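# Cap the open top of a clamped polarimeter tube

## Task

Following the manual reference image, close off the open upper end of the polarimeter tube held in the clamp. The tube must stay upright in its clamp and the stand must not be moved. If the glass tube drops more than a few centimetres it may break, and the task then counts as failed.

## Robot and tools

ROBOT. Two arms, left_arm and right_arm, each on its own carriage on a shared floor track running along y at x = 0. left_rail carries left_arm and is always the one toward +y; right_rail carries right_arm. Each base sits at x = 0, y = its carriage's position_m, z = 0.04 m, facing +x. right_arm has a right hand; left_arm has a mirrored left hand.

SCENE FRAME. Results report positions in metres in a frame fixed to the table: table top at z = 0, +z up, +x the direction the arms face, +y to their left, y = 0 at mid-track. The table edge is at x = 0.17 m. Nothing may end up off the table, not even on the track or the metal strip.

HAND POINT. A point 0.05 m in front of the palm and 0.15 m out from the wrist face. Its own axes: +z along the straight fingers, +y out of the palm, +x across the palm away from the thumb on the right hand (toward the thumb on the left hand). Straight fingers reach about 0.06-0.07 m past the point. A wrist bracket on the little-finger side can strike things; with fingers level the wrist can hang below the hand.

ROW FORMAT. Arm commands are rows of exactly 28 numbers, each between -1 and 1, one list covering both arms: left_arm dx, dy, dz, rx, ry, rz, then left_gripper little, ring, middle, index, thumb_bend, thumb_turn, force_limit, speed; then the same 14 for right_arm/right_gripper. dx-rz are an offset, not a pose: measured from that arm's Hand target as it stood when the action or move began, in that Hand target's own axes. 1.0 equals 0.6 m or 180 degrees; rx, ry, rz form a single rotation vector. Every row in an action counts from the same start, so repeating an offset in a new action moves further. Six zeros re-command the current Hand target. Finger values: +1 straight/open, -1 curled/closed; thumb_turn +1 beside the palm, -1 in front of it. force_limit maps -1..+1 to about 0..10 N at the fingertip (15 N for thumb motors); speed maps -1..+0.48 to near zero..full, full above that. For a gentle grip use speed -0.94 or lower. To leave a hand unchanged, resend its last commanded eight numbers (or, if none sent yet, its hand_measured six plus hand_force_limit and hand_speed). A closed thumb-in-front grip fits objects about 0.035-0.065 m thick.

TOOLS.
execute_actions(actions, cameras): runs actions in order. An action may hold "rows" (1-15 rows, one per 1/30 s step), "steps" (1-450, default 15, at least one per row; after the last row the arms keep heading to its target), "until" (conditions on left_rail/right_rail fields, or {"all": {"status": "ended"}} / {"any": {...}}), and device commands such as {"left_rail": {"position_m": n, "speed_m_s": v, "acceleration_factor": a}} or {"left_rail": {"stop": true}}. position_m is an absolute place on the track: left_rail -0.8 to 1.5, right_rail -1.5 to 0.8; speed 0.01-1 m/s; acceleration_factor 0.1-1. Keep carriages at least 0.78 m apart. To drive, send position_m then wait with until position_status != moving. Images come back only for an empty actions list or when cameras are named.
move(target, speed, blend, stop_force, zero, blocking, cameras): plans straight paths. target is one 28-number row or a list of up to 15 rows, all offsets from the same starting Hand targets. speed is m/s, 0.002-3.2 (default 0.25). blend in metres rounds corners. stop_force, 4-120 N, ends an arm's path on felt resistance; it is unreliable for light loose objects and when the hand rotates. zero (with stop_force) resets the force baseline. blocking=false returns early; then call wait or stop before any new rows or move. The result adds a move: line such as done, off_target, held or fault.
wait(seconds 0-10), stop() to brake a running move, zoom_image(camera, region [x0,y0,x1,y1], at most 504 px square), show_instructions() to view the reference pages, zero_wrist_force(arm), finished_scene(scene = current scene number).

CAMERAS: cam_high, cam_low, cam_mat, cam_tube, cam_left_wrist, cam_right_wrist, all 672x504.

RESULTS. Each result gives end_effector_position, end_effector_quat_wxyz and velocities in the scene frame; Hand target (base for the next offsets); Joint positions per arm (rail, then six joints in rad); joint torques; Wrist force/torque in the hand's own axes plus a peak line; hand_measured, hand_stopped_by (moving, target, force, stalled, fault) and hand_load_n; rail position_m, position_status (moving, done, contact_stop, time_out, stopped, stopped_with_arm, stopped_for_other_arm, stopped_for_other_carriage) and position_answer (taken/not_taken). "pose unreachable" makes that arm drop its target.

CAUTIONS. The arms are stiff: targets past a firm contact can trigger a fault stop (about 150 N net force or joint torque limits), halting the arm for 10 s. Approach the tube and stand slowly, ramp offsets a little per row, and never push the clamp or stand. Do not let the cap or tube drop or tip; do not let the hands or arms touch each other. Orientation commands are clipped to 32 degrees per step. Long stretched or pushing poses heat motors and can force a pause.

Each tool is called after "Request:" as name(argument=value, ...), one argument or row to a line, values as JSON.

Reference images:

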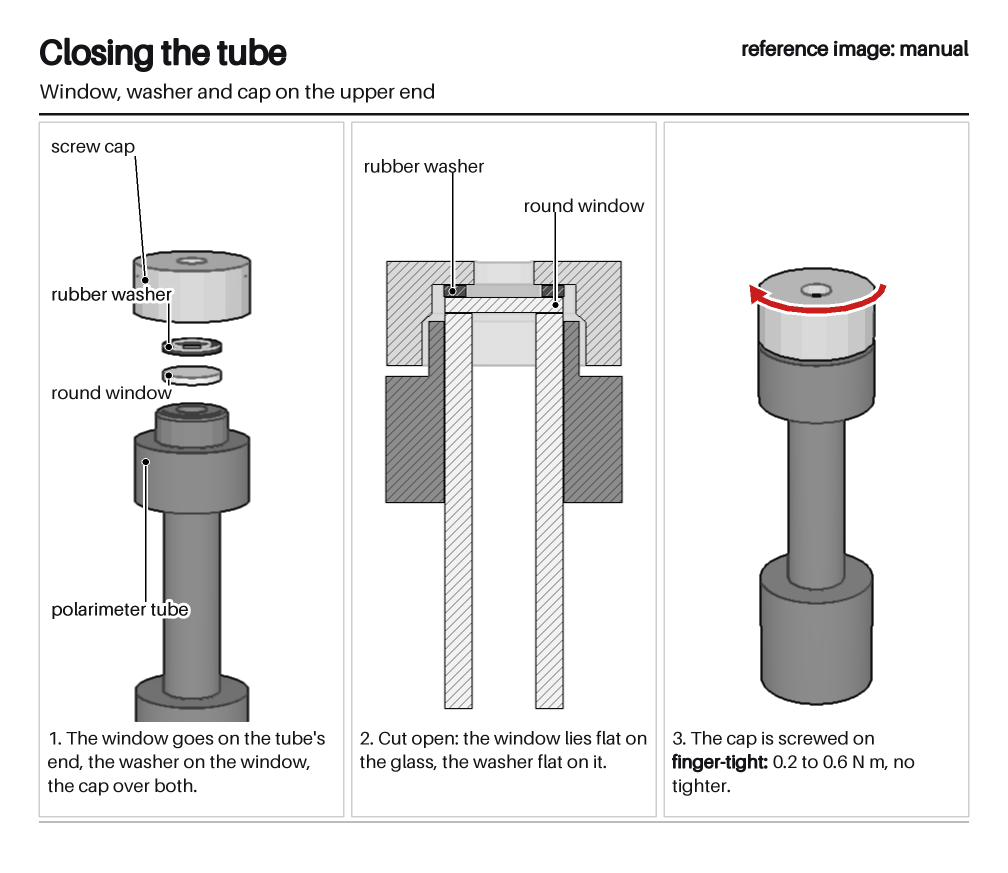

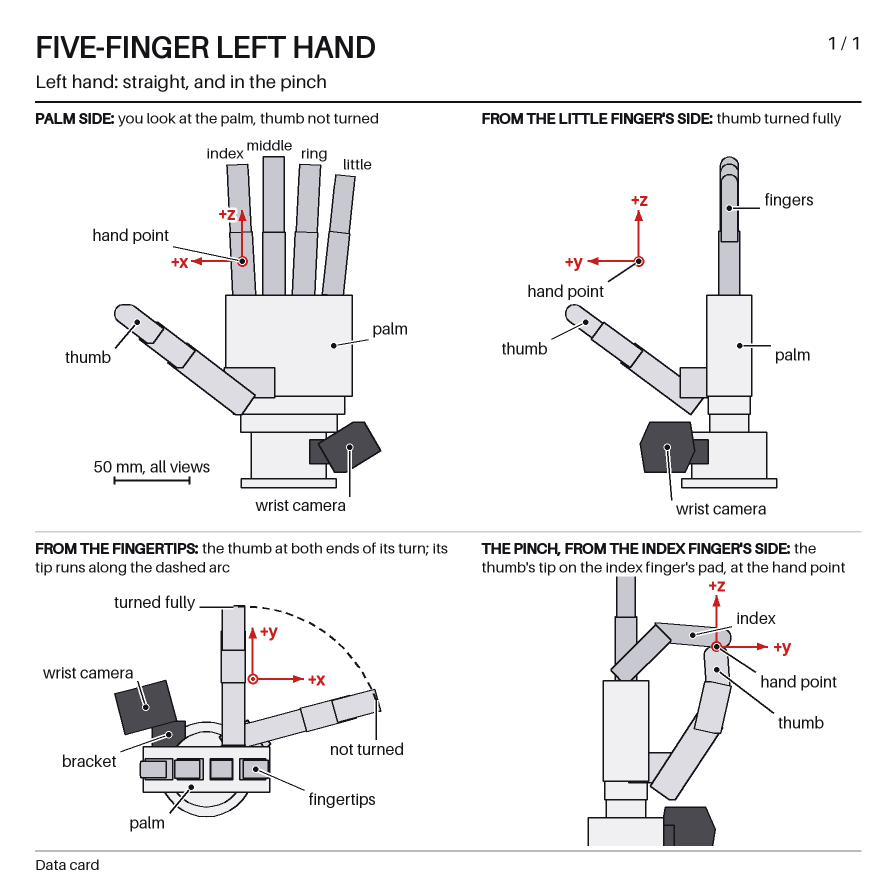

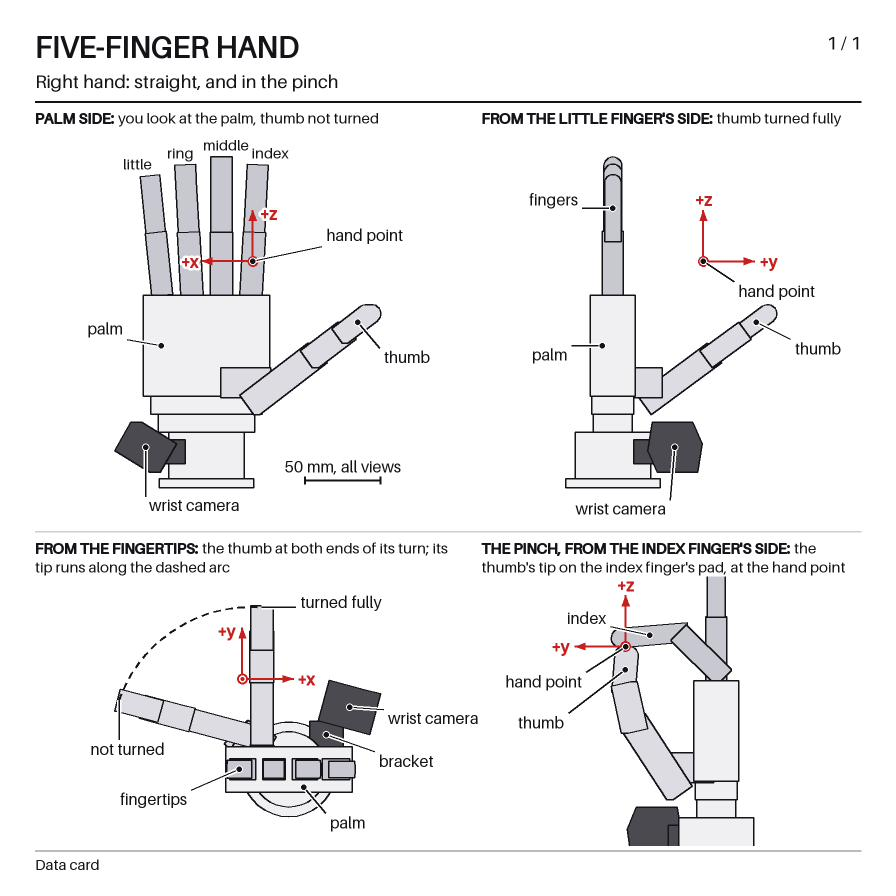

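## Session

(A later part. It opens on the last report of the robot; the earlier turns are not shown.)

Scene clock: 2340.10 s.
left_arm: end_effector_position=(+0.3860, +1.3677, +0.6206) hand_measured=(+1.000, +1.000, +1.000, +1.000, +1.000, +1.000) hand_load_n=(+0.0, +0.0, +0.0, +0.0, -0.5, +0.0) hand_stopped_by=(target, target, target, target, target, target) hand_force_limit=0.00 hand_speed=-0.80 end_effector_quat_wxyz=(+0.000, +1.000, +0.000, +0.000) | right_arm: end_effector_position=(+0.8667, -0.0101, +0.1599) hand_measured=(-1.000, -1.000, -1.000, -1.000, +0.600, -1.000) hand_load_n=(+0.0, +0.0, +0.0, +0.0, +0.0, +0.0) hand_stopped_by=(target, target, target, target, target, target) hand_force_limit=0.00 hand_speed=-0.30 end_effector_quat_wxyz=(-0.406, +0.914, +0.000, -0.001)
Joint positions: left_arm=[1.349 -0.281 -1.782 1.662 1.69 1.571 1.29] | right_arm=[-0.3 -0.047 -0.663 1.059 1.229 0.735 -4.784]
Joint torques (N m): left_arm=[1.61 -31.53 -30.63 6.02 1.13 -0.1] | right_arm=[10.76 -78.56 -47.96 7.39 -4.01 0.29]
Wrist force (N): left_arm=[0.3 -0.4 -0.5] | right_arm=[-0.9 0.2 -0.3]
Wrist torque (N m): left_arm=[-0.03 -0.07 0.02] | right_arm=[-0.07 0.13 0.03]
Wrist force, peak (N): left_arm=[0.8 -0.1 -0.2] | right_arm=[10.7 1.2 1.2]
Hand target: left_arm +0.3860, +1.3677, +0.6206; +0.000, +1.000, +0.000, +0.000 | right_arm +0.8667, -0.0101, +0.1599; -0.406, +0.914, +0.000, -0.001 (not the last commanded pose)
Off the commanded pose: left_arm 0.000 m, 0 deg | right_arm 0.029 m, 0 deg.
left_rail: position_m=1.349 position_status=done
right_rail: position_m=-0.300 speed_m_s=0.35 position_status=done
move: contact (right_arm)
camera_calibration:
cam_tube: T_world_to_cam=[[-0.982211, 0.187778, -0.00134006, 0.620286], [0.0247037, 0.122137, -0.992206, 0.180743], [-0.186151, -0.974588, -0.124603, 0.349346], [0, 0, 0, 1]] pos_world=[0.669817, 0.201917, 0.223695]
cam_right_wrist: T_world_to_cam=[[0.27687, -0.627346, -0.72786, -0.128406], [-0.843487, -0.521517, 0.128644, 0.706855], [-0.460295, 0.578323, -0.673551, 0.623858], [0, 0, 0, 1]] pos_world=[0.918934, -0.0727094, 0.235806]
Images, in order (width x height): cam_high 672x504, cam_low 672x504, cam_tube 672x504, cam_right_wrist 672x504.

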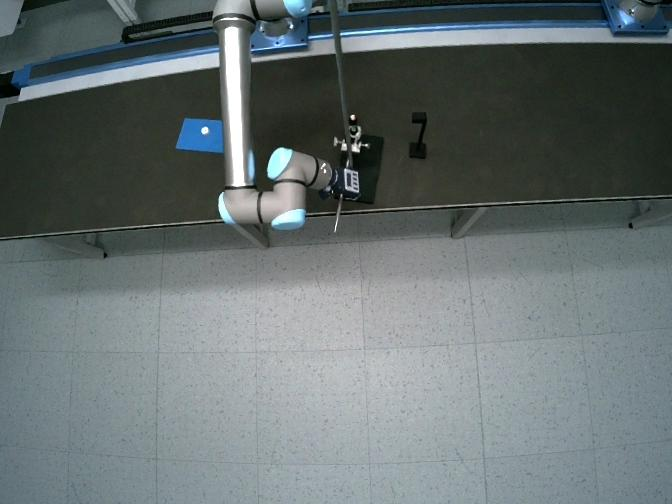

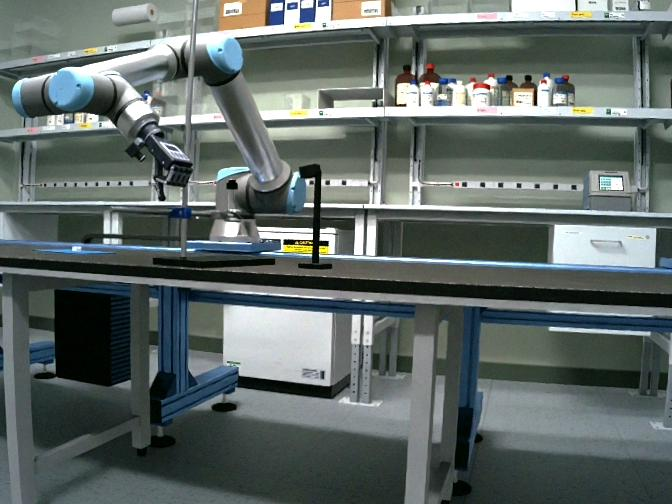

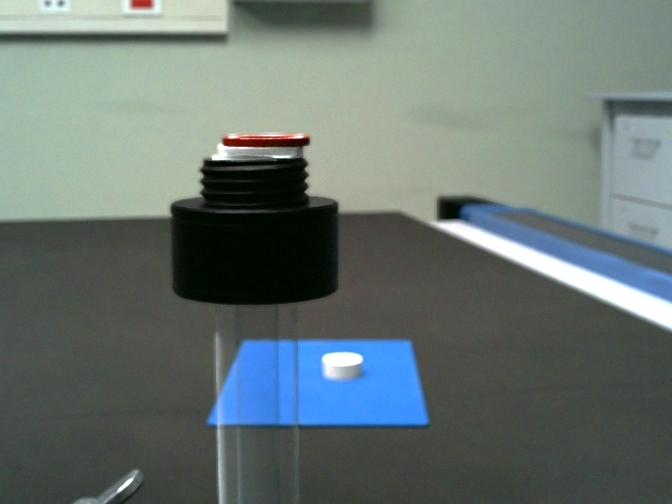

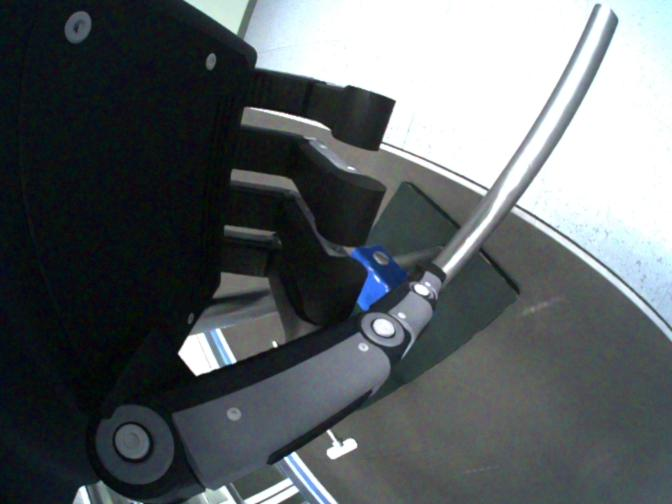

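Request:
move(
  target=[0,0,0,0,0,0,1,1,1,1,1,1,0,-0.8,-0.0250,0,0,0,0,0,-1,-1,-1,-1,0.6,-1,0,-0.3],
  speed=0.01,
  stop_force=30,
  cameras=["cam_high","cam_low","cam_tube"],
)

Request:
zoom_image(
  camera="cam_high",
  region=[310, 100, 450, 240],
)

Request:
zoom_image(
  camera="cam_low",
  region=[130, 150, 290, 280],
)

Scene clock: 2351.50 s.
left_arm: end_effector_position=(+0.3860, +1.3677, +0.6206) hand_measured=(+1.000, +1.000, +1.000, +1.000, +1.000, +1.000) hand_load_n=(+0.0, +0.0, +0.0, +0.0, +0.0, +0.0) hand_stopped_by=(target, target, target, target, target, target) hand_force_limit=0.00 hand_speed=-0.80 end_effector_quat_wxyz=(+0.000, +1.000, +0.000, +0.000) | right_arm: end_effector_position=(+0.8517, -0.0101, +0.1599) hand_measured=(-1.000, -1.000, -1.000, -1.000, +0.600, -1.000) hand_load_n=(+0.0, +0.0, +0.0, +0.0, +0.0, +0.0) hand_stopped_by=(target, target, target, target, target, target) hand_force_limit=0.00 hand_speed=-0.30 end_effector_quat_wxyz=(-0.406, +0.914, +0.000, -0.001)
Joint positions: left_arm=[1.349 -0.281 -1.782 1.662 1.69 1.571 1.29] | right_arm=[-0.3 -0.048 -0.688 1.108 1.206 0.735 -4.785]
Joint torques (N m): left_arm=[1.28 -29.77 -31.63 5.68 1.5 0.44] | right_arm=[-8.93 -109.64 -25.78 3.67 2.02 -2.76]
Wrist force (N): left_arm=[0.2 0.3 -0.2] | right_arm=[9.1 2.7 0.3]
Wrist torque (N m): left_arm=[0.05 -0.04 -0.01] | right_arm=[0.02 -0.29 0.57]
Wrist force, peak (N): left_arm=[0.6 0.1 -0.8] | right_arm=[10.7 0.7 -0.9]
Hand target: left_arm +0.3860, +1.3677, +0.6206; +0.000, +1.000, +0.000, +0.000 | right_arm +0.8517, -0.0101, +0.1599; -0.406, +0.914, +0.000, -0.001
Off the commanded pose: left_arm 0.000 m, 0 deg | right_arm 0.000 m, 0 deg.
left_rail: position_m=1.349 position_status=done
right_rail: position_m=-0.300 speed_m_s=0.35 position_status=done
move: done
camera_calibration:
cam_tube: T_world_to_cam=[[-0.982211, 0.187778, -0.00134006, 0.620286], [0.0247037, 0.122137, -0.992206, 0.180743], [-0.186151, -0.974588, -0.124603, 0.349346], [0, 0, 0, 1]] pos_world=[0.669817, 0.201917, 0.223695]
Images, in order (width x height): cam_high 672x504, cam_low 672x504, cam_tube 672x504.

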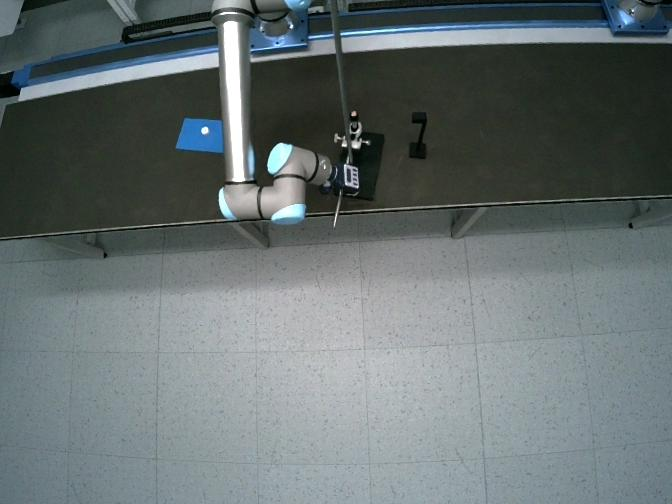

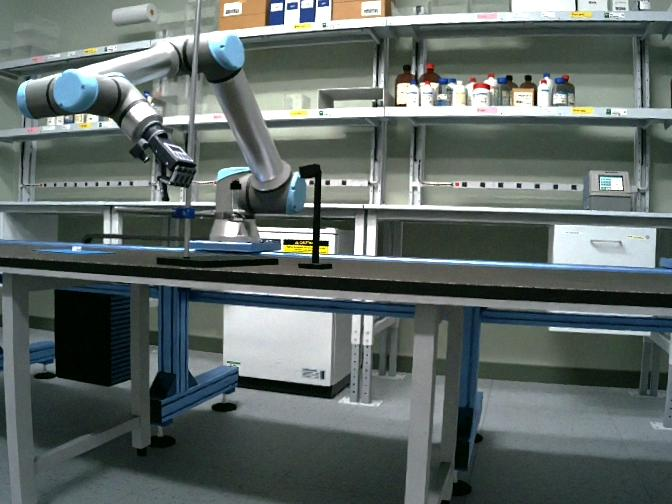

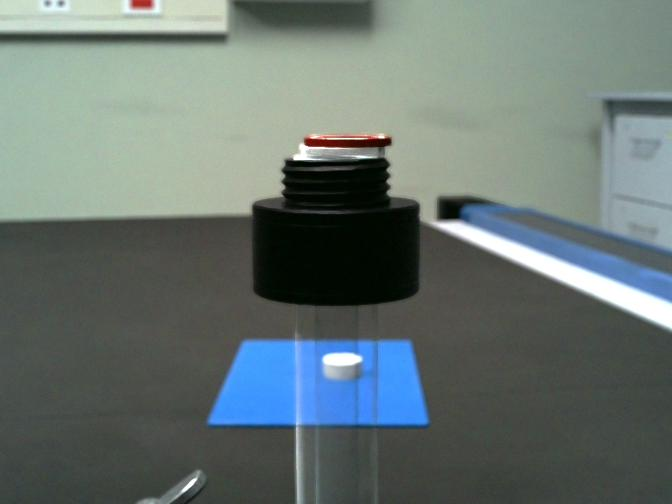

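Scaled by 3.600 from the camera's 672x504 image, which has a finer 960x720 frame.

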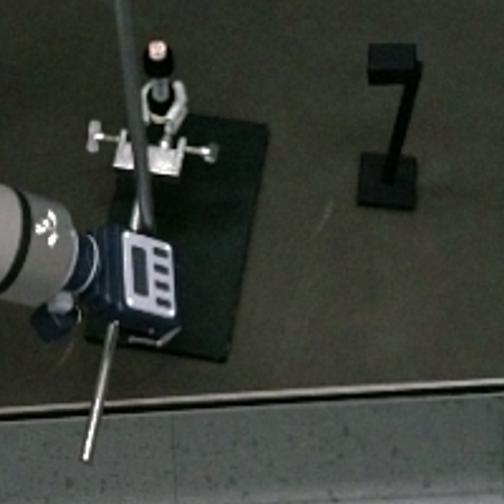

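Scaled by 3.150 from the camera's 672x504 image, which has a finer 960x720 frame.

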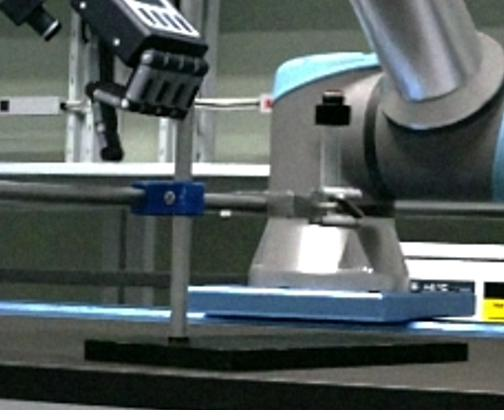

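Request:
move(
  target=[
    [0,0,0,0,0,0,1,1,1,1,1,1,0,-0.8,0.0500,0,0,0,0,0,-1,-1,-1,-1,0.6,-1,0,-0.3],
    [0,0,0,0,0,0,1,1,1,1,1,1,0,-0.8,0.0500,0.1041,-0.2650,0,0,0,-1,-1,-1,-1,0.6,-1,0,-0.3],
    [0,0,0,0,0,0,1,1,1,1,1,1,0,-0.8,-0.3861,0.0421,-0.3207,0,0,0,-1,-1,-1,-1,0.6,-1,0,-0.3],
  ],
  speed=[0.06,0.15,0.2],
  blend=[0.005,0.02,0],
)

Request:
move(
  target=[0,0,0,0,0,0,1,1,1,1,1,1,0,-0.8,0,-0.2188,0.2628,0,0,0,-1,-1,-0.13,-0.16,1,-1,0,0],
  speed=0.15,
  cameras=["cam_high","cam_low","cam_tube","cam_right_wrist"],
)

Scene clock: 2375.23 s.
left_arm: end_effector_position=(+0.3860, +1.3677, +0.6206) hand_measured=(+1.000, +1.000, +1.000, +1.000, +1.000, +1.000) hand_load_n=(+0.0, +0.0, +0.0, +0.5, +0.0, +0.0) hand_stopped_by=(target, target, target, target, target, target) hand_force_limit=0.00 hand_speed=-0.80 end_effector_quat_wxyz=(+0.000, +1.000, +0.000, +0.000) | right_arm: end_effector_position=(+0.6204, -0.1700, +0.2703) hand_measured=(-1.000, -1.000, -1.000, -1.000, +0.600, -1.000) hand_load_n=(+0.0, +0.0, -0.5, +0.0, +0.0, +0.0) hand_stopped_by=(target, target, target, target, target, target) hand_force_limit=0.00 hand_speed=-0.30 end_effector_quat_wxyz=(-0.406, +0.914, +0.000, -0.001)
Joint positions: left_arm=[1.349 -0.281 -1.782 1.662 1.69 1.571 1.29] | right_arm=[-0.3 -0.313 -1.121 1.709 1.313 0.787 -5.164]
Joint torques (N m): left_arm=[1.4 -30.85 -30.43 5.76 1.16 0.18] | right_arm=[-13.14 -77.84 -24.81 1.79 2.63 -2.97]
Wrist force (N): left_arm=[0.5 0.0 -0.1] | right_arm=[-1.3 0.6 0.1]
Wrist torque (N m): left_arm=[0.02 -0.08 0.02] | right_arm=[-0.05 0.15 0.03]
Wrist force, peak (N): left_arm=[0.6 0.1 -0.7] | right_arm=[9.7 2.0 0.3]
Hand target: left_arm +0.3860, +1.3677, +0.6206; +0.000, +1.000, +0.000, +0.000 | right_arm +0.6203, -0.1700, +0.2703; -0.406, +0.914, +0.000, -0.001
Off the commanded pose: left_arm 0.000 m, 0 deg | right_arm 0.000 m, 0 deg.
left_rail: position_m=1.349 position_status=done
right_rail: position_m=-0.300 speed_m_s=0.35 position_status=done
move: done

Scene clock: 2377.27 s.
left_arm: end_effector_position=(+0.3860, +1.3677, +0.6206) hand_measured=(+1.000, +1.000, +1.000, +1.000, +1.000, +1.000) hand_load_n=(+0.0, +0.0, +0.0, +0.0, +0.0, +0.0) hand_stopped_by=(target, target, target, target, target, target) hand_force_limit=0.00 hand_speed=-0.80 end_effector_quat_wxyz=(+0.000, +1.000, +0.000, +0.000) | right_arm: end_effector_position=(+0.6201, +0.0349, +0.2622) hand_measured=(-1.000, -1.000, -0.130, -0.160, +1.000, -1.000) hand_load_n=(+0.0, +0.0, +0.0, +0.0, +0.0, +0.0) hand_stopped_by=(target, target, target, target, target, target) hand_force_limit=0.00 hand_speed=0.00 end_effector_quat_wxyz=(-0.406, +0.914, +0.000, -0.001)
Joint positions: left_arm=[1.349 -0.281 -1.782 1.662 1.69 1.571 1.29] | right_arm=[-0.3 0.004 -1.106 1.622 1.052 0.734 -4.707]
Joint torques (N m): left_arm=[1.26 -31.78 -29.74 5.61 1.32 -0.08] | right_arm=[14.91 -48.56 -45.62 1.52 2.54 2.8]
Wrist force (N): left_arm=[0.0 -0.4 -0.3] | right_arm=[-0.6 0.1 -0.3]
Wrist torque (N m): left_arm=[-0.02 -0.02 0.00] | right_arm=[-0.08 0.09 -0.18]
Wrist force, peak (N): left_arm=[0.9 -0.1 -0.4] | right_arm=[-0.8 1.3 -1.0]
Hand target: left_arm +0.3860, +1.3677, +0.6206; +0.000, +1.000, +0.000, +0.000 | right_arm +0.6201, +0.0350, +0.2621; -0.406, +0.914, +0.000, -0.001
Off the commanded pose: left_arm 0.000 m, 0 deg | right_arm 0.000 m, 0 deg.
left_rail: position_m=1.349 position_status=done
right_rail: position_m=-0.300 speed_m_s=0.35 position_status=done
move: done
camera_calibration:
cam_tube: T_world_to_cam=[[-0.982211, 0.187778, -0.00134006, 0.620286], [0.0247037, 0.122137, -0.992206, 0.180743], [-0.186151, -0.974588, -0.124603, 0.349346], [0, 0, 0, 1]] pos_world=[0.669817, 0.201917, 0.223695]
cam_right_wrist: T_world_to_cam=[[0.276963, -0.627318, -0.727848, 0.0424221], [-0.8434, -0.521652, 0.128669, 0.509101], [-0.4604, 0.578231, -0.673559, 0.553232], [0, 0, 0, 1]] pos_world=[0.672334, -0.02771, 0.338006]
Images, in order (width x height): cam_high 672x504, cam_low 672x504, cam_tube 672x504, cam_right_wrist 672x504.

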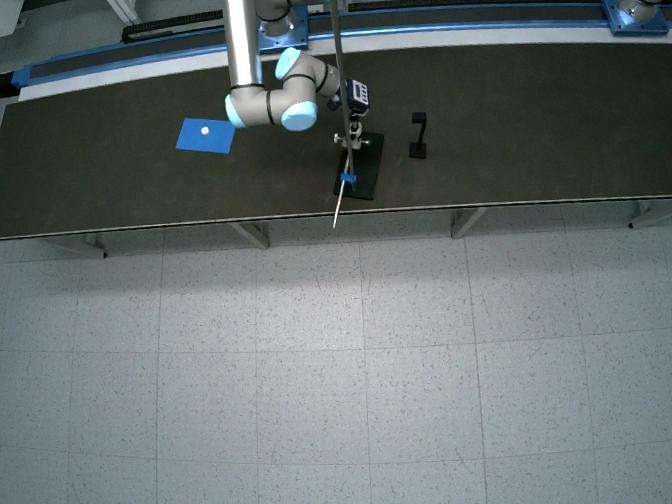

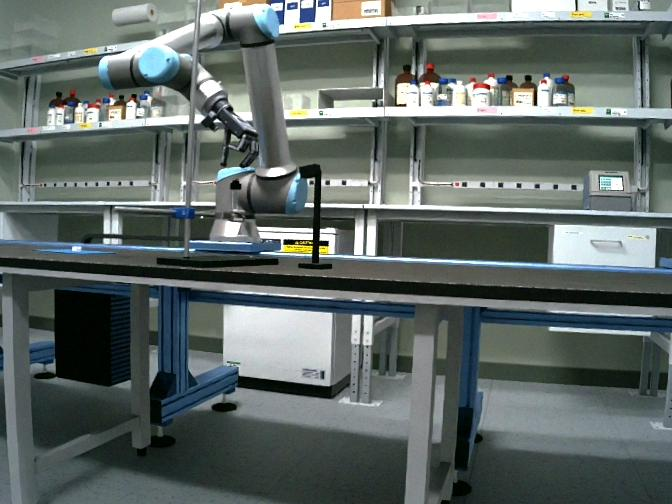

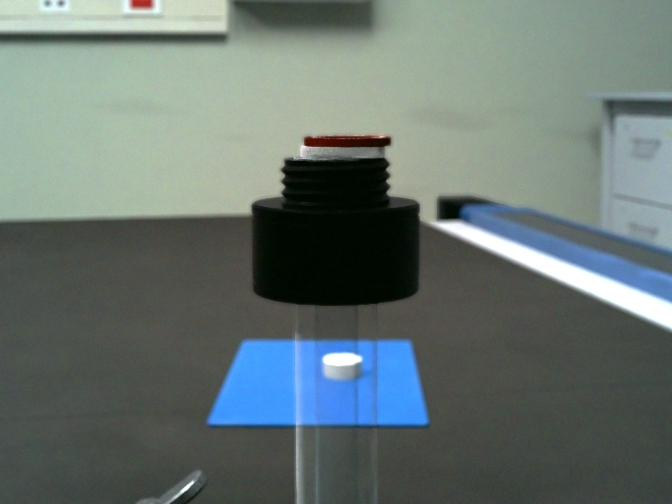

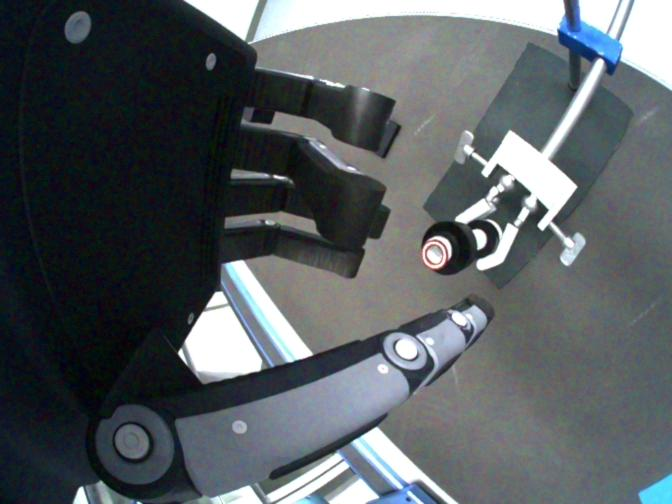

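Request:
zoom_image(
  camera="cam_right_wrist",
  region=[395, 215, 495, 290],
)

Scaled by 5.040 from the camera's 672x504 image, which has a finer 960x720 frame.

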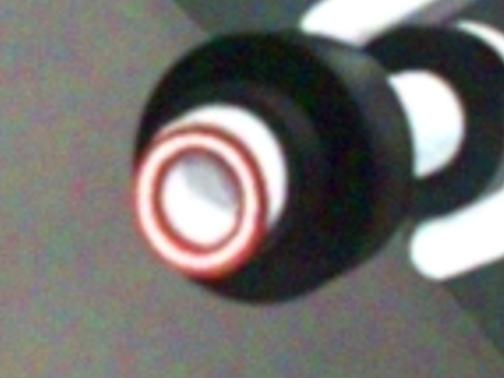

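Request:
move(
  target=[0,0,0,0,0,0,1,1,1,1,1,1,0,-0.8,0.0025,0.0696,0.0674,0,0,0,-1,-1,-0.13,-0.16,1,-1,0,0],
  speed=0.04,
  stop_force=4,
)

Request:
move(
  target=[0,0,0,0,0,0,1,1,1,1,1,1,0,-0.8,0,0.0078,-0.0087,0,0,0,-1,-1,-0.13,-0.16,1,-1,0,0],
  speed=0.01,
  stop_force=4,
  cameras=["cam_high","cam_low","cam_tube","cam_right_wrist"],
)

Scene clock: 2396.57 s.
left_arm: end_effector_position=(+0.3860, +1.3677, +0.6206) hand_measured=(+1.000, +1.000, +1.000, +1.000, +1.000, +1.000) hand_load_n=(+0.0, +0.0, +0.0, +0.0, +0.0, +0.0) hand_stopped_by=(target, target, target, target, target, target) hand_force_limit=0.00 hand_speed=-0.80 end_effector_quat_wxyz=(+0.000, +1.000, +0.000, +0.000) | right_arm: end_effector_position=(+0.6216, +0.0370, +0.2040) hand_measured=(-1.000, -1.000, -0.130, -0.160, +1.000, -1.000) hand_load_n=(+0.0, +0.0, +0.0, +0.0, +0.0, +0.0) hand_stopped_by=(target, target, target, target, target, target) hand_force_limit=0.00 hand_speed=0.00 end_effector_quat_wxyz=(-0.406, +0.914, +0.000, -0.001)
Joint positions: left_arm=[1.349 -0.281 -1.782 1.662 1.69 1.571 1.29] | right_arm=[-0.3 0.007 -1.053 1.657 0.961 0.734 -4.702]
Joint torques (N m): left_arm=[0.56 -29.15 -29.35 5.7 1.51 0.11] | right_arm=[15.01 -51.08 -25.09 1.69 1.58 2.83]
Wrist force (N): left_arm=[0.6 0.0 -0.2] | right_arm=[-1.0 -0.1 -0.5]
Wrist torque (N m): left_arm=[0.01 -0.10 0.03] | right_arm=[-0.09 0.14 -0.20]
Wrist force, peak (N): left_arm=[0.6 0.4 -0.7] | right_arm=[-1.3 0.7 -0.1]
Hand target: left_arm +0.3860, +1.3677, +0.6206; +0.000, +1.000, +0.000, +0.000 | right_arm +0.6216, +0.0370, +0.2040; -0.406, +0.914, +0.000, -0.001
Off the commanded pose: left_arm 0.000 m, 0 deg | right_arm 0.000 m, 0 deg.
left_rail: position_m=1.349 position_status=done
right_rail: position_m=-0.300 speed_m_s=0.35 position_status=done
move: done

Scene clock: 2398.17 s.
left_arm: end_effector_position=(+0.3860, +1.3677, +0.6206) hand_measured=(+1.000, +1.000, +1.000, +1.000, +1.000, +1.000) hand_load_n=(+0.0, +0.0, +0.0, +0.0, -0.5, +0.0) hand_stopped_by=(target, target, target, target, target, target) hand_force_limit=0.00 hand_speed=-0.80 end_effector_quat_wxyz=(+0.000, +1.000, +0.000, +0.000) | right_arm: end_effector_position=(+0.6215, +0.0332, +0.2040) hand_measured=(-1.000, -1.000, -0.130, -0.160, +1.000, -1.000) hand_load_n=(+0.0, +0.0, +4.0, +0.0, +0.0, +0.0) hand_stopped_by=(target, target, target, target, target, target) hand_force_limit=0.00 hand_speed=0.00 end_effector_quat_wxyz=(-0.406, +0.914, +0.000, -0.001)
Joint positions: left_arm=[1.349 -0.281 -1.782 1.662 1.69 1.571 1.29] | right_arm=[-0.3 0.002 -1.053 1.659 0.965 0.734 -4.711]
Joint torques (N m): left_arm=[2.58 -31.69 -30.55 5.1 1.26 0.59] | right_arm=[13.5 -57.69 -42.86 1.43 0.72 2.17]
Wrist force (N): left_arm=[0.5 -0.3 -0.2] | right_arm=[-0.2 -3.4 1.0]
Wrist torque (N m): left_arm=[-0.04 -0.08 0.04] | right_arm=[0.04 0.07 -0.14]
Wrist force, peak (N): left_arm=[0.7 0.5 -0.6] | right_arm=[-0.7 -4.8 2.3]
Hand target: left_arm +0.3860, +1.3677, +0.6206; +0.000, +1.000, +0.000, +0.000 | right_arm +0.6215, +0.0333, +0.2040; -0.406, +0.914, +0.000, -0.001 (not the last commanded pose)
Off the commanded pose: left_arm 0.000 m, 0 deg | right_arm 0.003 m, 0 deg.
left_rail: position_m=1.349 position_status=done
right_rail: position_m=-0.300 speed_m_s=0.35 position_status=done
move: contact (right_arm)
camera_calibration:
cam_tube: T_world_to_cam=[[-0.982211, 0.187778, -0.00134006, 0.620286], [0.0247037, 0.122137, -0.992206, 0.180743], [-0.186151, -0.974588, -0.124603, 0.349346], [0, 0, 0, 1]] pos_world=[0.669817, 0.201917, 0.223695]
cam_right_wrist: T_world_to_cam=[[0.276849, -0.627389, -0.727831, -0.00118683], [-0.843436, -0.521568, 0.128768, 0.516922], [-0.460402, 0.57823, -0.673558, 0.515669], [0, 0, 0, 1]] pos_world=[0.673734, -0.0293098, 0.279906]
Images, in order (width x height): cam_high 672x504, cam_low 672x504, cam_tube 672x504, cam_right_wrist 672x504.

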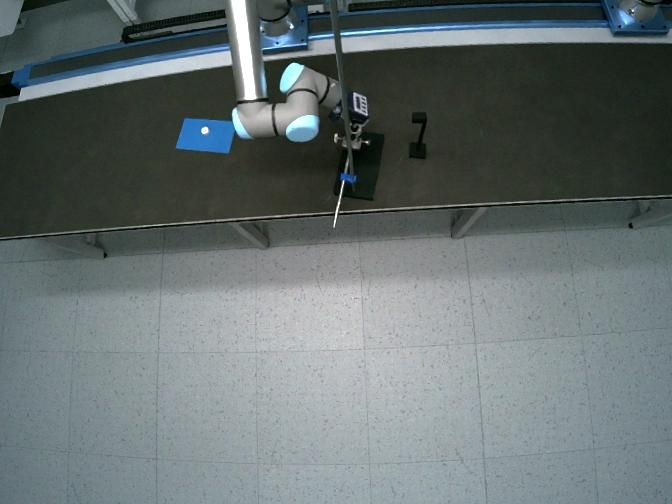

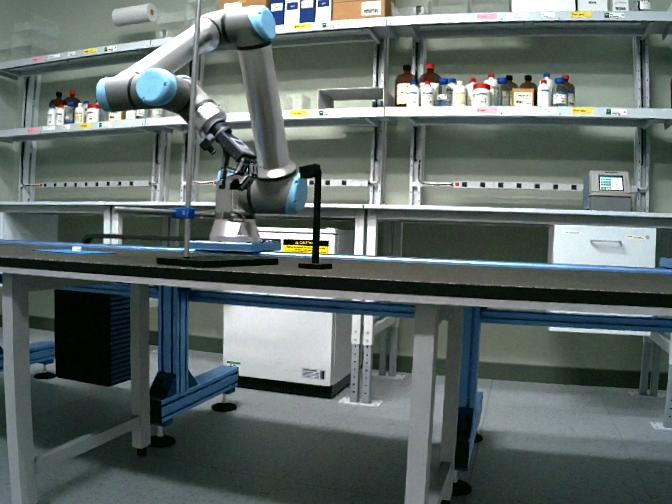

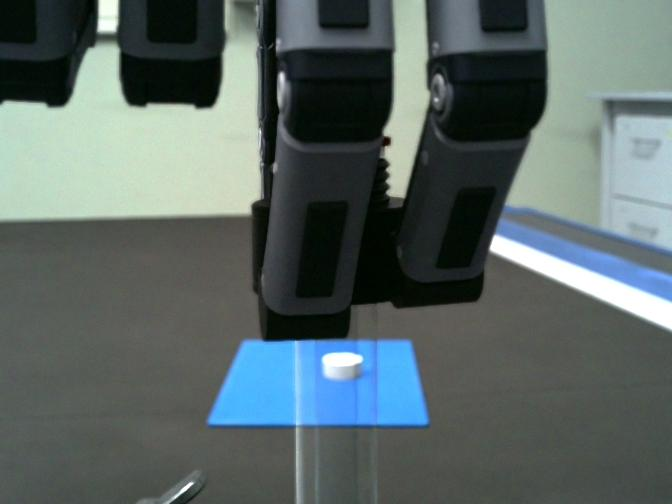

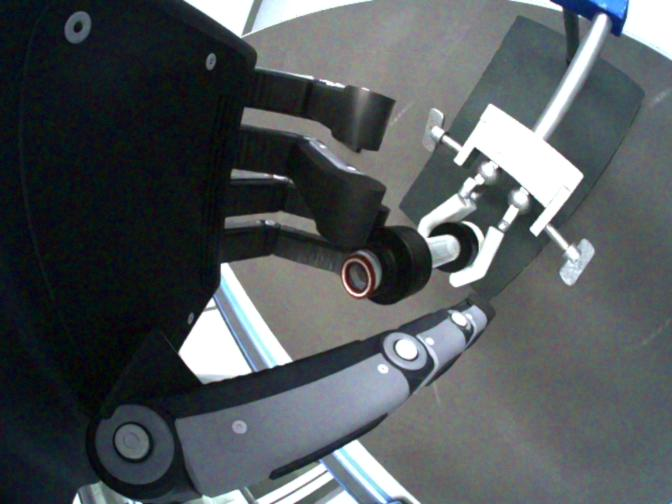

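Request:
move(
  target=[0,0,0,0,0,0,1,1,1,1,1,1,0,-0.8,0,0.0112,-0.0124,0,0,0,-1,-1,-0.13,-0.16,1,-1,0,0],
  speed=0.008,
  stop_force=20,
  cameras=["cam_high","cam_low","cam_tube","cam_right_wrist"],
)

Request:
zoom_image(
  camera="cam_high",
  region=[310, 100, 450, 240],
)

Request:
zoom_image(
  camera="cam_low",
  region=[130, 150, 290, 280],
)

Scene clock: 2411.03 s.
left_arm: end_effector_position=(+0.3860, +1.3677, +0.6206) hand_measured=(+1.000, +1.000, +1.000, +1.000, +1.000, +1.000) hand_load_n=(+0.0, +0.0, +0.0, +0.0, +0.0, +0.0) hand_stopped_by=(target, target, target, target, target, target) hand_force_limit=0.00 hand_speed=-0.80 end_effector_quat_wxyz=(+0.000, +1.000, +0.000, +0.000) | right_arm: end_effector_position=(+0.6216, +0.0232, +0.2040) hand_measured=(-1.000, -1.000, -0.130, -0.160, +1.000, -1.000) hand_load_n=(+0.0, +0.0, +5.5, +0.0, +0.0, +0.5) hand_stopped_by=(target, target, target, target, target, target) hand_force_limit=0.00 hand_speed=0.00 end_effector_quat_wxyz=(-0.406, +0.914, +0.000, -0.001)
Joint positions: left_arm=[1.349 -0.281 -1.782 1.662 1.69 1.571 1.29] | right_arm=[-0.3 -0.014 -1.055 1.666 0.977 0.734 -4.734]
Joint torques (N m): left_arm=[0.58 -31.51 -31.85 5.46 1.17 0.07] | right_arm=[-16.38 -81.15 -24.4 7.17 3.1 -2.91]
Wrist force (N): left_arm=[0.4 -0.2 -0.2] | right_arm=[-1.9 -3.1 3.6]
Wrist torque (N m): left_arm=[-0.01 -0.07 0.02] | right_arm=[-0.04 0.07 0.00]
Wrist force, peak (N): left_arm=[0.7 -0.4 -0.5] | right_arm=[-1.5 -6.0 4.2]
Hand target: left_arm +0.3860, +1.3677, +0.6206; +0.000, +1.000, +0.000, +0.000 | right_arm +0.6216, +0.0232, +0.2040; -0.406, +0.914, +0.000, -0.001
Off the commanded pose: left_arm 0.000 m, 0 deg | right_arm 0.000 m, 0 deg.
left_rail: position_m=1.349 position_status=done
right_rail: position_m=-0.300 speed_m_s=0.35 position_status=done
move: done
camera_calibration:
cam_tube: T_world_to_cam=[[-0.982211, 0.187778, -0.00134006, 0.620286], [0.0247037, 0.122137, -0.992206, 0.180743], [-0.186151, -0.974588, -0.124603, 0.349346], [0, 0, 0, 1]] pos_world=[0.669817, 0.201917, 0.223695]
cam_right_wrist: T_world_to_cam=[[0.276849, -0.627389, -0.727831, -0.00746072], [-0.843436, -0.521568, 0.128768, 0.511706], [-0.460402, 0.57823, -0.673558, 0.521451], [0, 0, 0, 1]] pos_world=[0.673734, -0.0393098, 0.279906]
Images, in order (width x height): cam_high 672x504, cam_low 672x504, cam_tube 672x504, cam_right_wrist 672x504.

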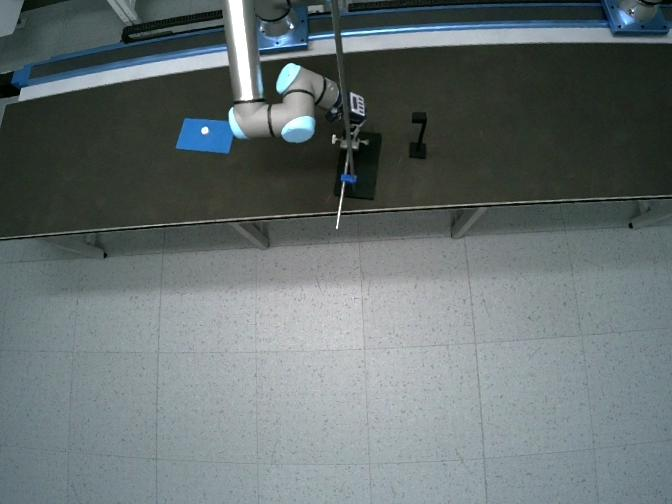

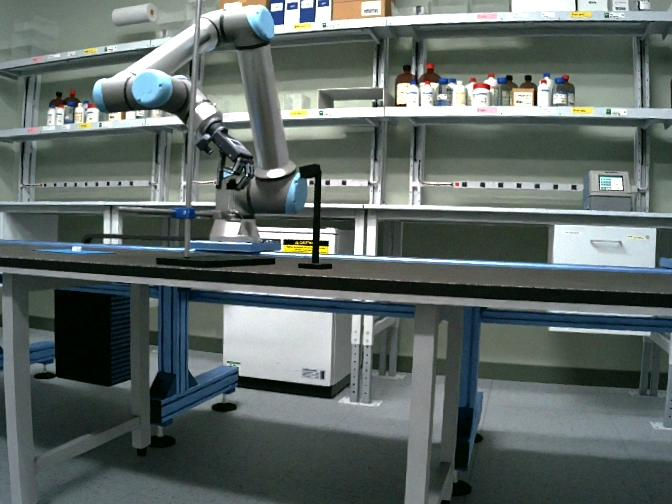

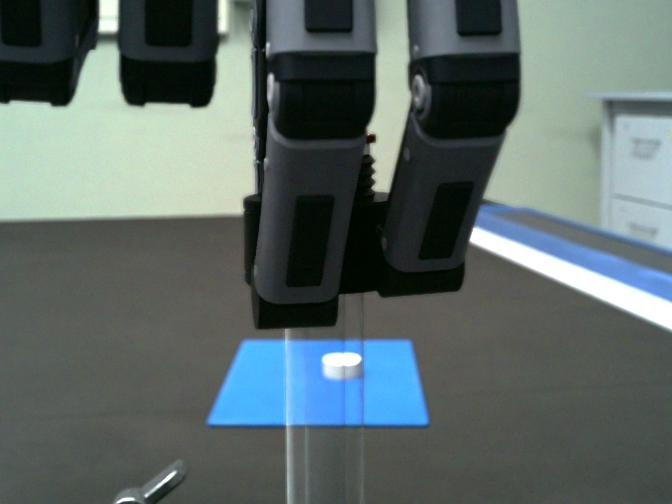

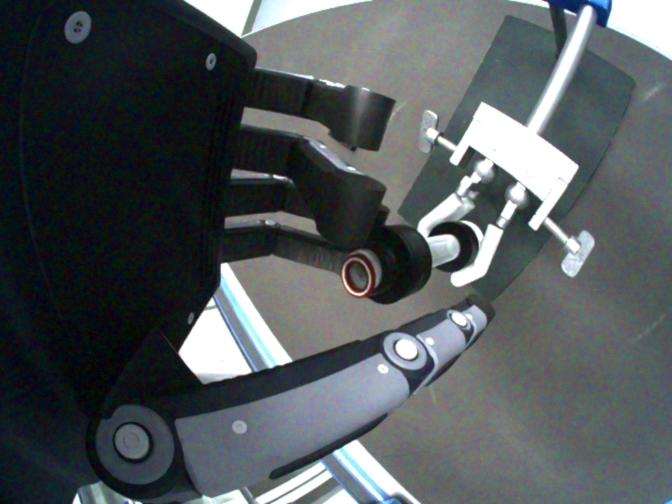

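Scaled by 3.600 from the camera's 672x504 image, which has a finer 960x720 frame.

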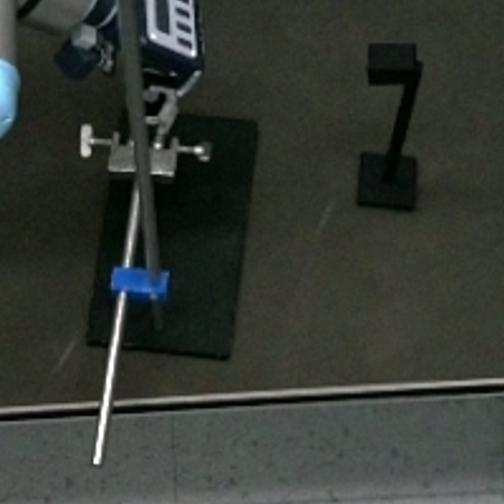

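Scaled by 3.150 from the camera's 672x504 image, which has a finer 960x720 frame.

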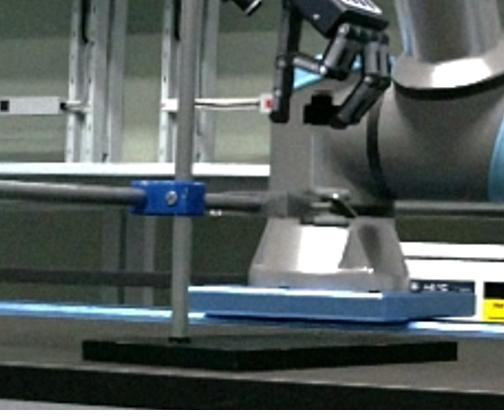

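Request:
move(
  target=[0,0,0,0,0,0,1,1,1,1,1,1,0,-0.8,0,0.00446,-0.00495,0,0,0,-1,-1,-0.13,-0.16,1,-1,0,0],
  speed=0.008,
  stop_force=20,
)

Request:
move(
  target=[
    [0,0,0,0,0,0,1,1,1,1,1,1,0,-0.8,0,-0.0067,0.0074,0,0,0,-1,-1,-0.13,-0.16,1,-1,0,0],
    [0,0,0,0,0,0,1,1,1,1,1,1,0,-0.8,0,-0.0810,-0.0595,0,0,0,-1,-1,-0.13,-0.16,1,-1,0,0],
  ],
  speed=[0.02,0.06],
  cameras=["cam_high","cam_low","cam_tube","cam_right_wrist"],
)

Request:
zoom_image(
  camera="cam_tube",
  region=[210, 80, 410, 230],
)

Request:
zoom_image(
  camera="cam_low",
  region=[130, 150, 290, 280],
)

Request:
zoom_image(
  camera="cam_right_wrist",
  region=[395, 215, 495, 290],
)

Scene clock: 2425.40 s.
left_arm: end_effector_position=(+0.3860, +1.3677, +0.6206) hand_measured=(+1.000, +1.000, +1.000, +1.000, +1.000, +1.000) hand_load_n=(+0.0, +0.0, +0.0, +0.5, +0.0, +0.0) hand_stopped_by=(target, target, target, target, target, target) hand_force_limit=0.00 hand_speed=-0.80 end_effector_quat_wxyz=(+0.000, +1.000, +0.000, +0.000) | right_arm: end_effector_position=(+0.6216, +0.0192, +0.2040) hand_measured=(-1.000, -1.000, -0.130, -0.160, +1.000, -1.000) hand_load_n=(+0.0, +0.0, +5.0, +0.0, +0.0, +0.0) hand_stopped_by=(target, target, target, target, target, target) hand_force_limit=0.00 hand_speed=0.00 end_effector_quat_wxyz=(-0.406, +0.914, +0.000, -0.001)
Joint positions: left_arm=[1.349 -0.281 -1.782 1.662 1.69 1.571 1.29] | right_arm=[-0.3 -0.02 -1.055 1.669 0.981 0.734 -4.743]
Joint torques (N m): left_arm=[2.8 -30.57 -30.35 5.8 1.36 0.01] | right_arm=[-15.02 -82.17 -23.93 6.79 2.22 -2.96]
Wrist force (N): left_arm=[0.6 0.1 -0.7] | right_arm=[-1.6 -3.3 2.2]
Wrist torque (N m): left_arm=[0.06 -0.12 0.02] | right_arm=[0.00 0.03 0.03]
Wrist force, peak (N): left_arm=[0.6 0.1 -0.7] | right_arm=[-2.0 -5.0 4.9]
Hand target: left_arm +0.3860, +1.3677, +0.6206; +0.000, +1.000, +0.000, +0.000 | right_arm +0.6216, +0.0192, +0.2040; -0.406, +0.914, +0.000, -0.001
Off the commanded pose: left_arm 0.000 m, 0 deg | right_arm 0.000 m, 0 deg.
left_rail: position_m=1.349 position_status=done
right_rail: position_m=-0.300 speed_m_s=0.35 position_status=done
move: done

Scene clock: 2427.53 s.
left_arm: end_effector_position=(+0.3860, +1.3677, +0.6206) hand_measured=(+1.000, +1.000, +1.000, +1.000, +1.000, +1.000) hand_load_n=(+0.0, +0.0, +0.0, +0.0, +0.0, +0.0) hand_stopped_by=(target, target, target, target, target, target) hand_force_limit=0.00 hand_speed=-0.80 end_effector_quat_wxyz=(+0.000, +1.000, +0.000, +0.000) | right_arm: end_effector_position=(+0.6216, +0.0253, +0.2638) hand_measured=(-1.000, -1.000, -0.130, -0.160, +1.000, -1.000) hand_load_n=(+0.0, +0.0, +0.0, +0.0, +0.0, +0.0) hand_stopped_by=(target, target, target, target, target, target) hand_force_limit=0.00 hand_speed=0.00 end_effector_quat_wxyz=(-0.406, +0.914, +0.000, -0.001)
Joint positions: left_arm=[1.349 -0.281 -1.782 1.662 1.69 1.571 1.29] | right_arm=[-0.3 -0.011 -1.107 1.624 1.067 0.734 -4.729]
Joint torques (N m): left_arm=[2.36 -30.1 -30.95 6.21 1.47 -0.25] | right_arm=[10.99 -80.36 -46.09 7.01 -3.93 -1.46]
Wrist force (N): left_arm=[0.3 -0.2 -0.3] | right_arm=[-0.6 0.4 -0.1]
Wrist torque (N m): left_arm=[-0.01 -0.06 0.02] | right_arm=[-0.04 0.07 -0.17]
Wrist force, peak (N): left_arm=[0.9 0.4 -0.5] | right_arm=[-2.0 -2.0 3.4]
Hand target: left_arm +0.3860, +1.3677, +0.6206; +0.000, +1.000, +0.000, +0.000 | right_arm +0.6216, +0.0253, +0.2640; -0.406, +0.914, +0.000, -0.001
Off the commanded pose: left_arm 0.000 m, 0 deg | right_arm 0.000 m, 0 deg.
left_rail: position_m=1.349 position_status=done
right_rail: position_m=-0.300 speed_m_s=0.35 position_status=done
move: done
camera_calibration:
cam_tube: T_world_to_cam=[[-0.982211, 0.187778, -0.00134006, 0.620286], [0.0247037, 0.122137, -0.992206, 0.180743], [-0.186151, -0.974588, -0.124603, 0.349346], [0, 0, 0, 1]] pos_world=[0.669817, 0.201917, 0.223695]
cam_right_wrist: T_world_to_cam=[[0.276815, -0.627346, -0.727881, 0.037332], [-0.84343, -0.521576, 0.128777, 0.505126], [-0.460433, 0.578269, -0.673503, 0.560623], [0, 0, 0, 1]] pos_world=[0.673834, -0.0373097, 0.339706]
Images, in order (width x height): cam_high 672x504, cam_low 672x504, cam_tube 672x504, cam_right_wrist 672x504.

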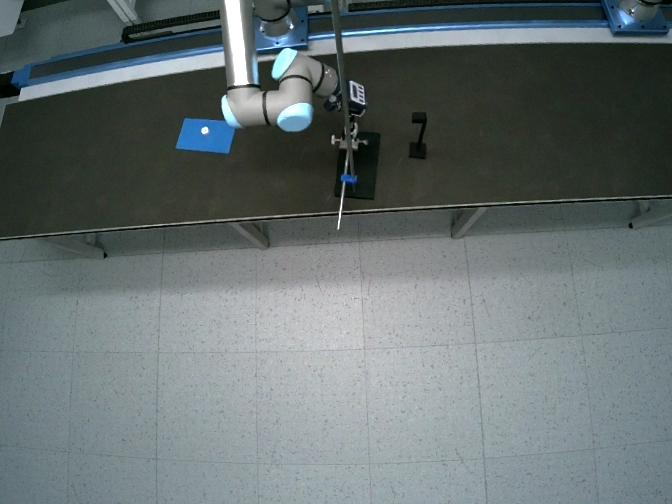

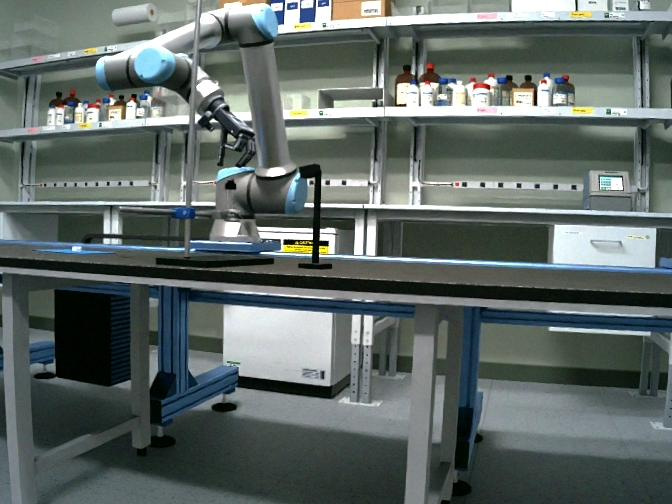

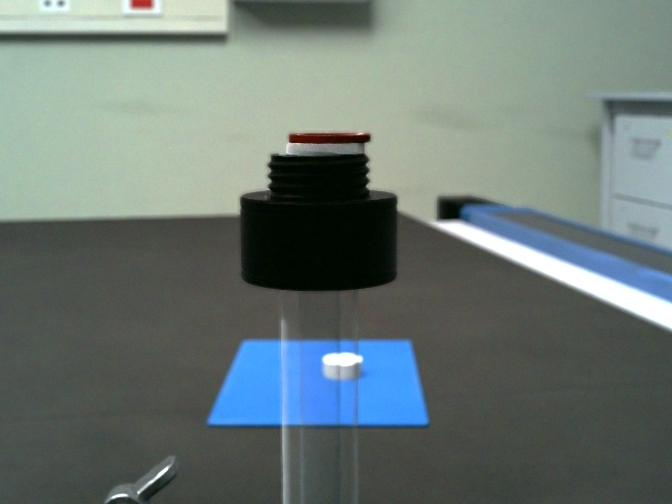

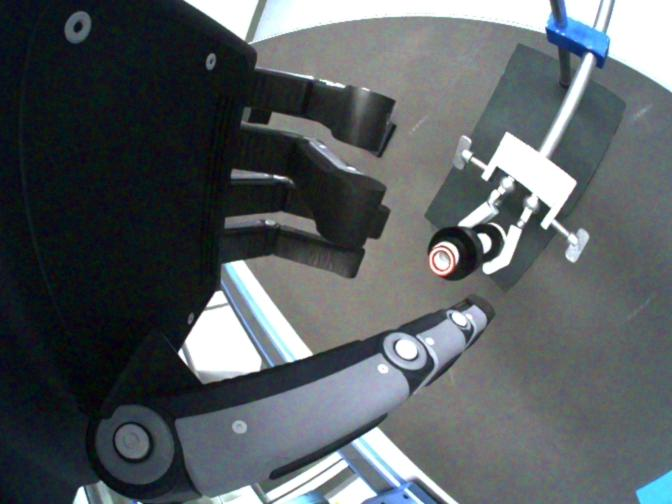

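Scaled by 2.520 from the camera's 672x504 image, which has a finer 960x720 frame.

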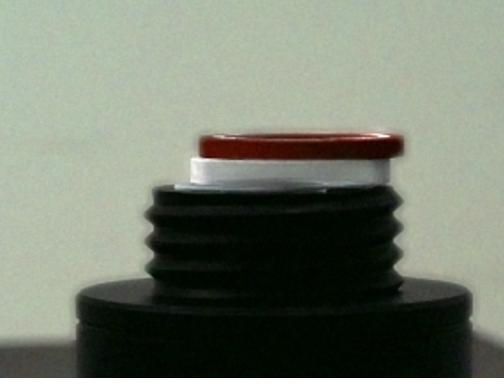

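Scaled by 3.150 from the camera's 672x504 image, which has a finer 960x720 frame.

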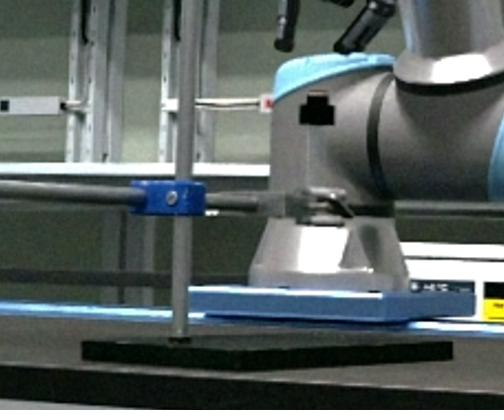

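Scaled by 5.040 from the camera's 672x504 image, which has a finer 960x720 frame.

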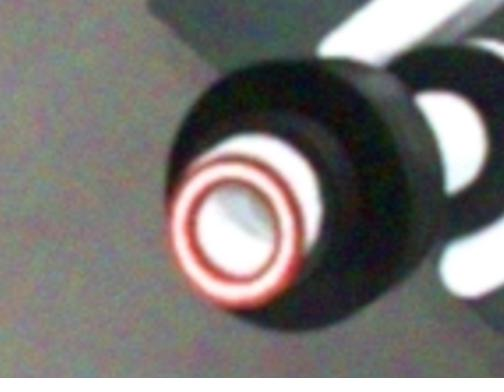

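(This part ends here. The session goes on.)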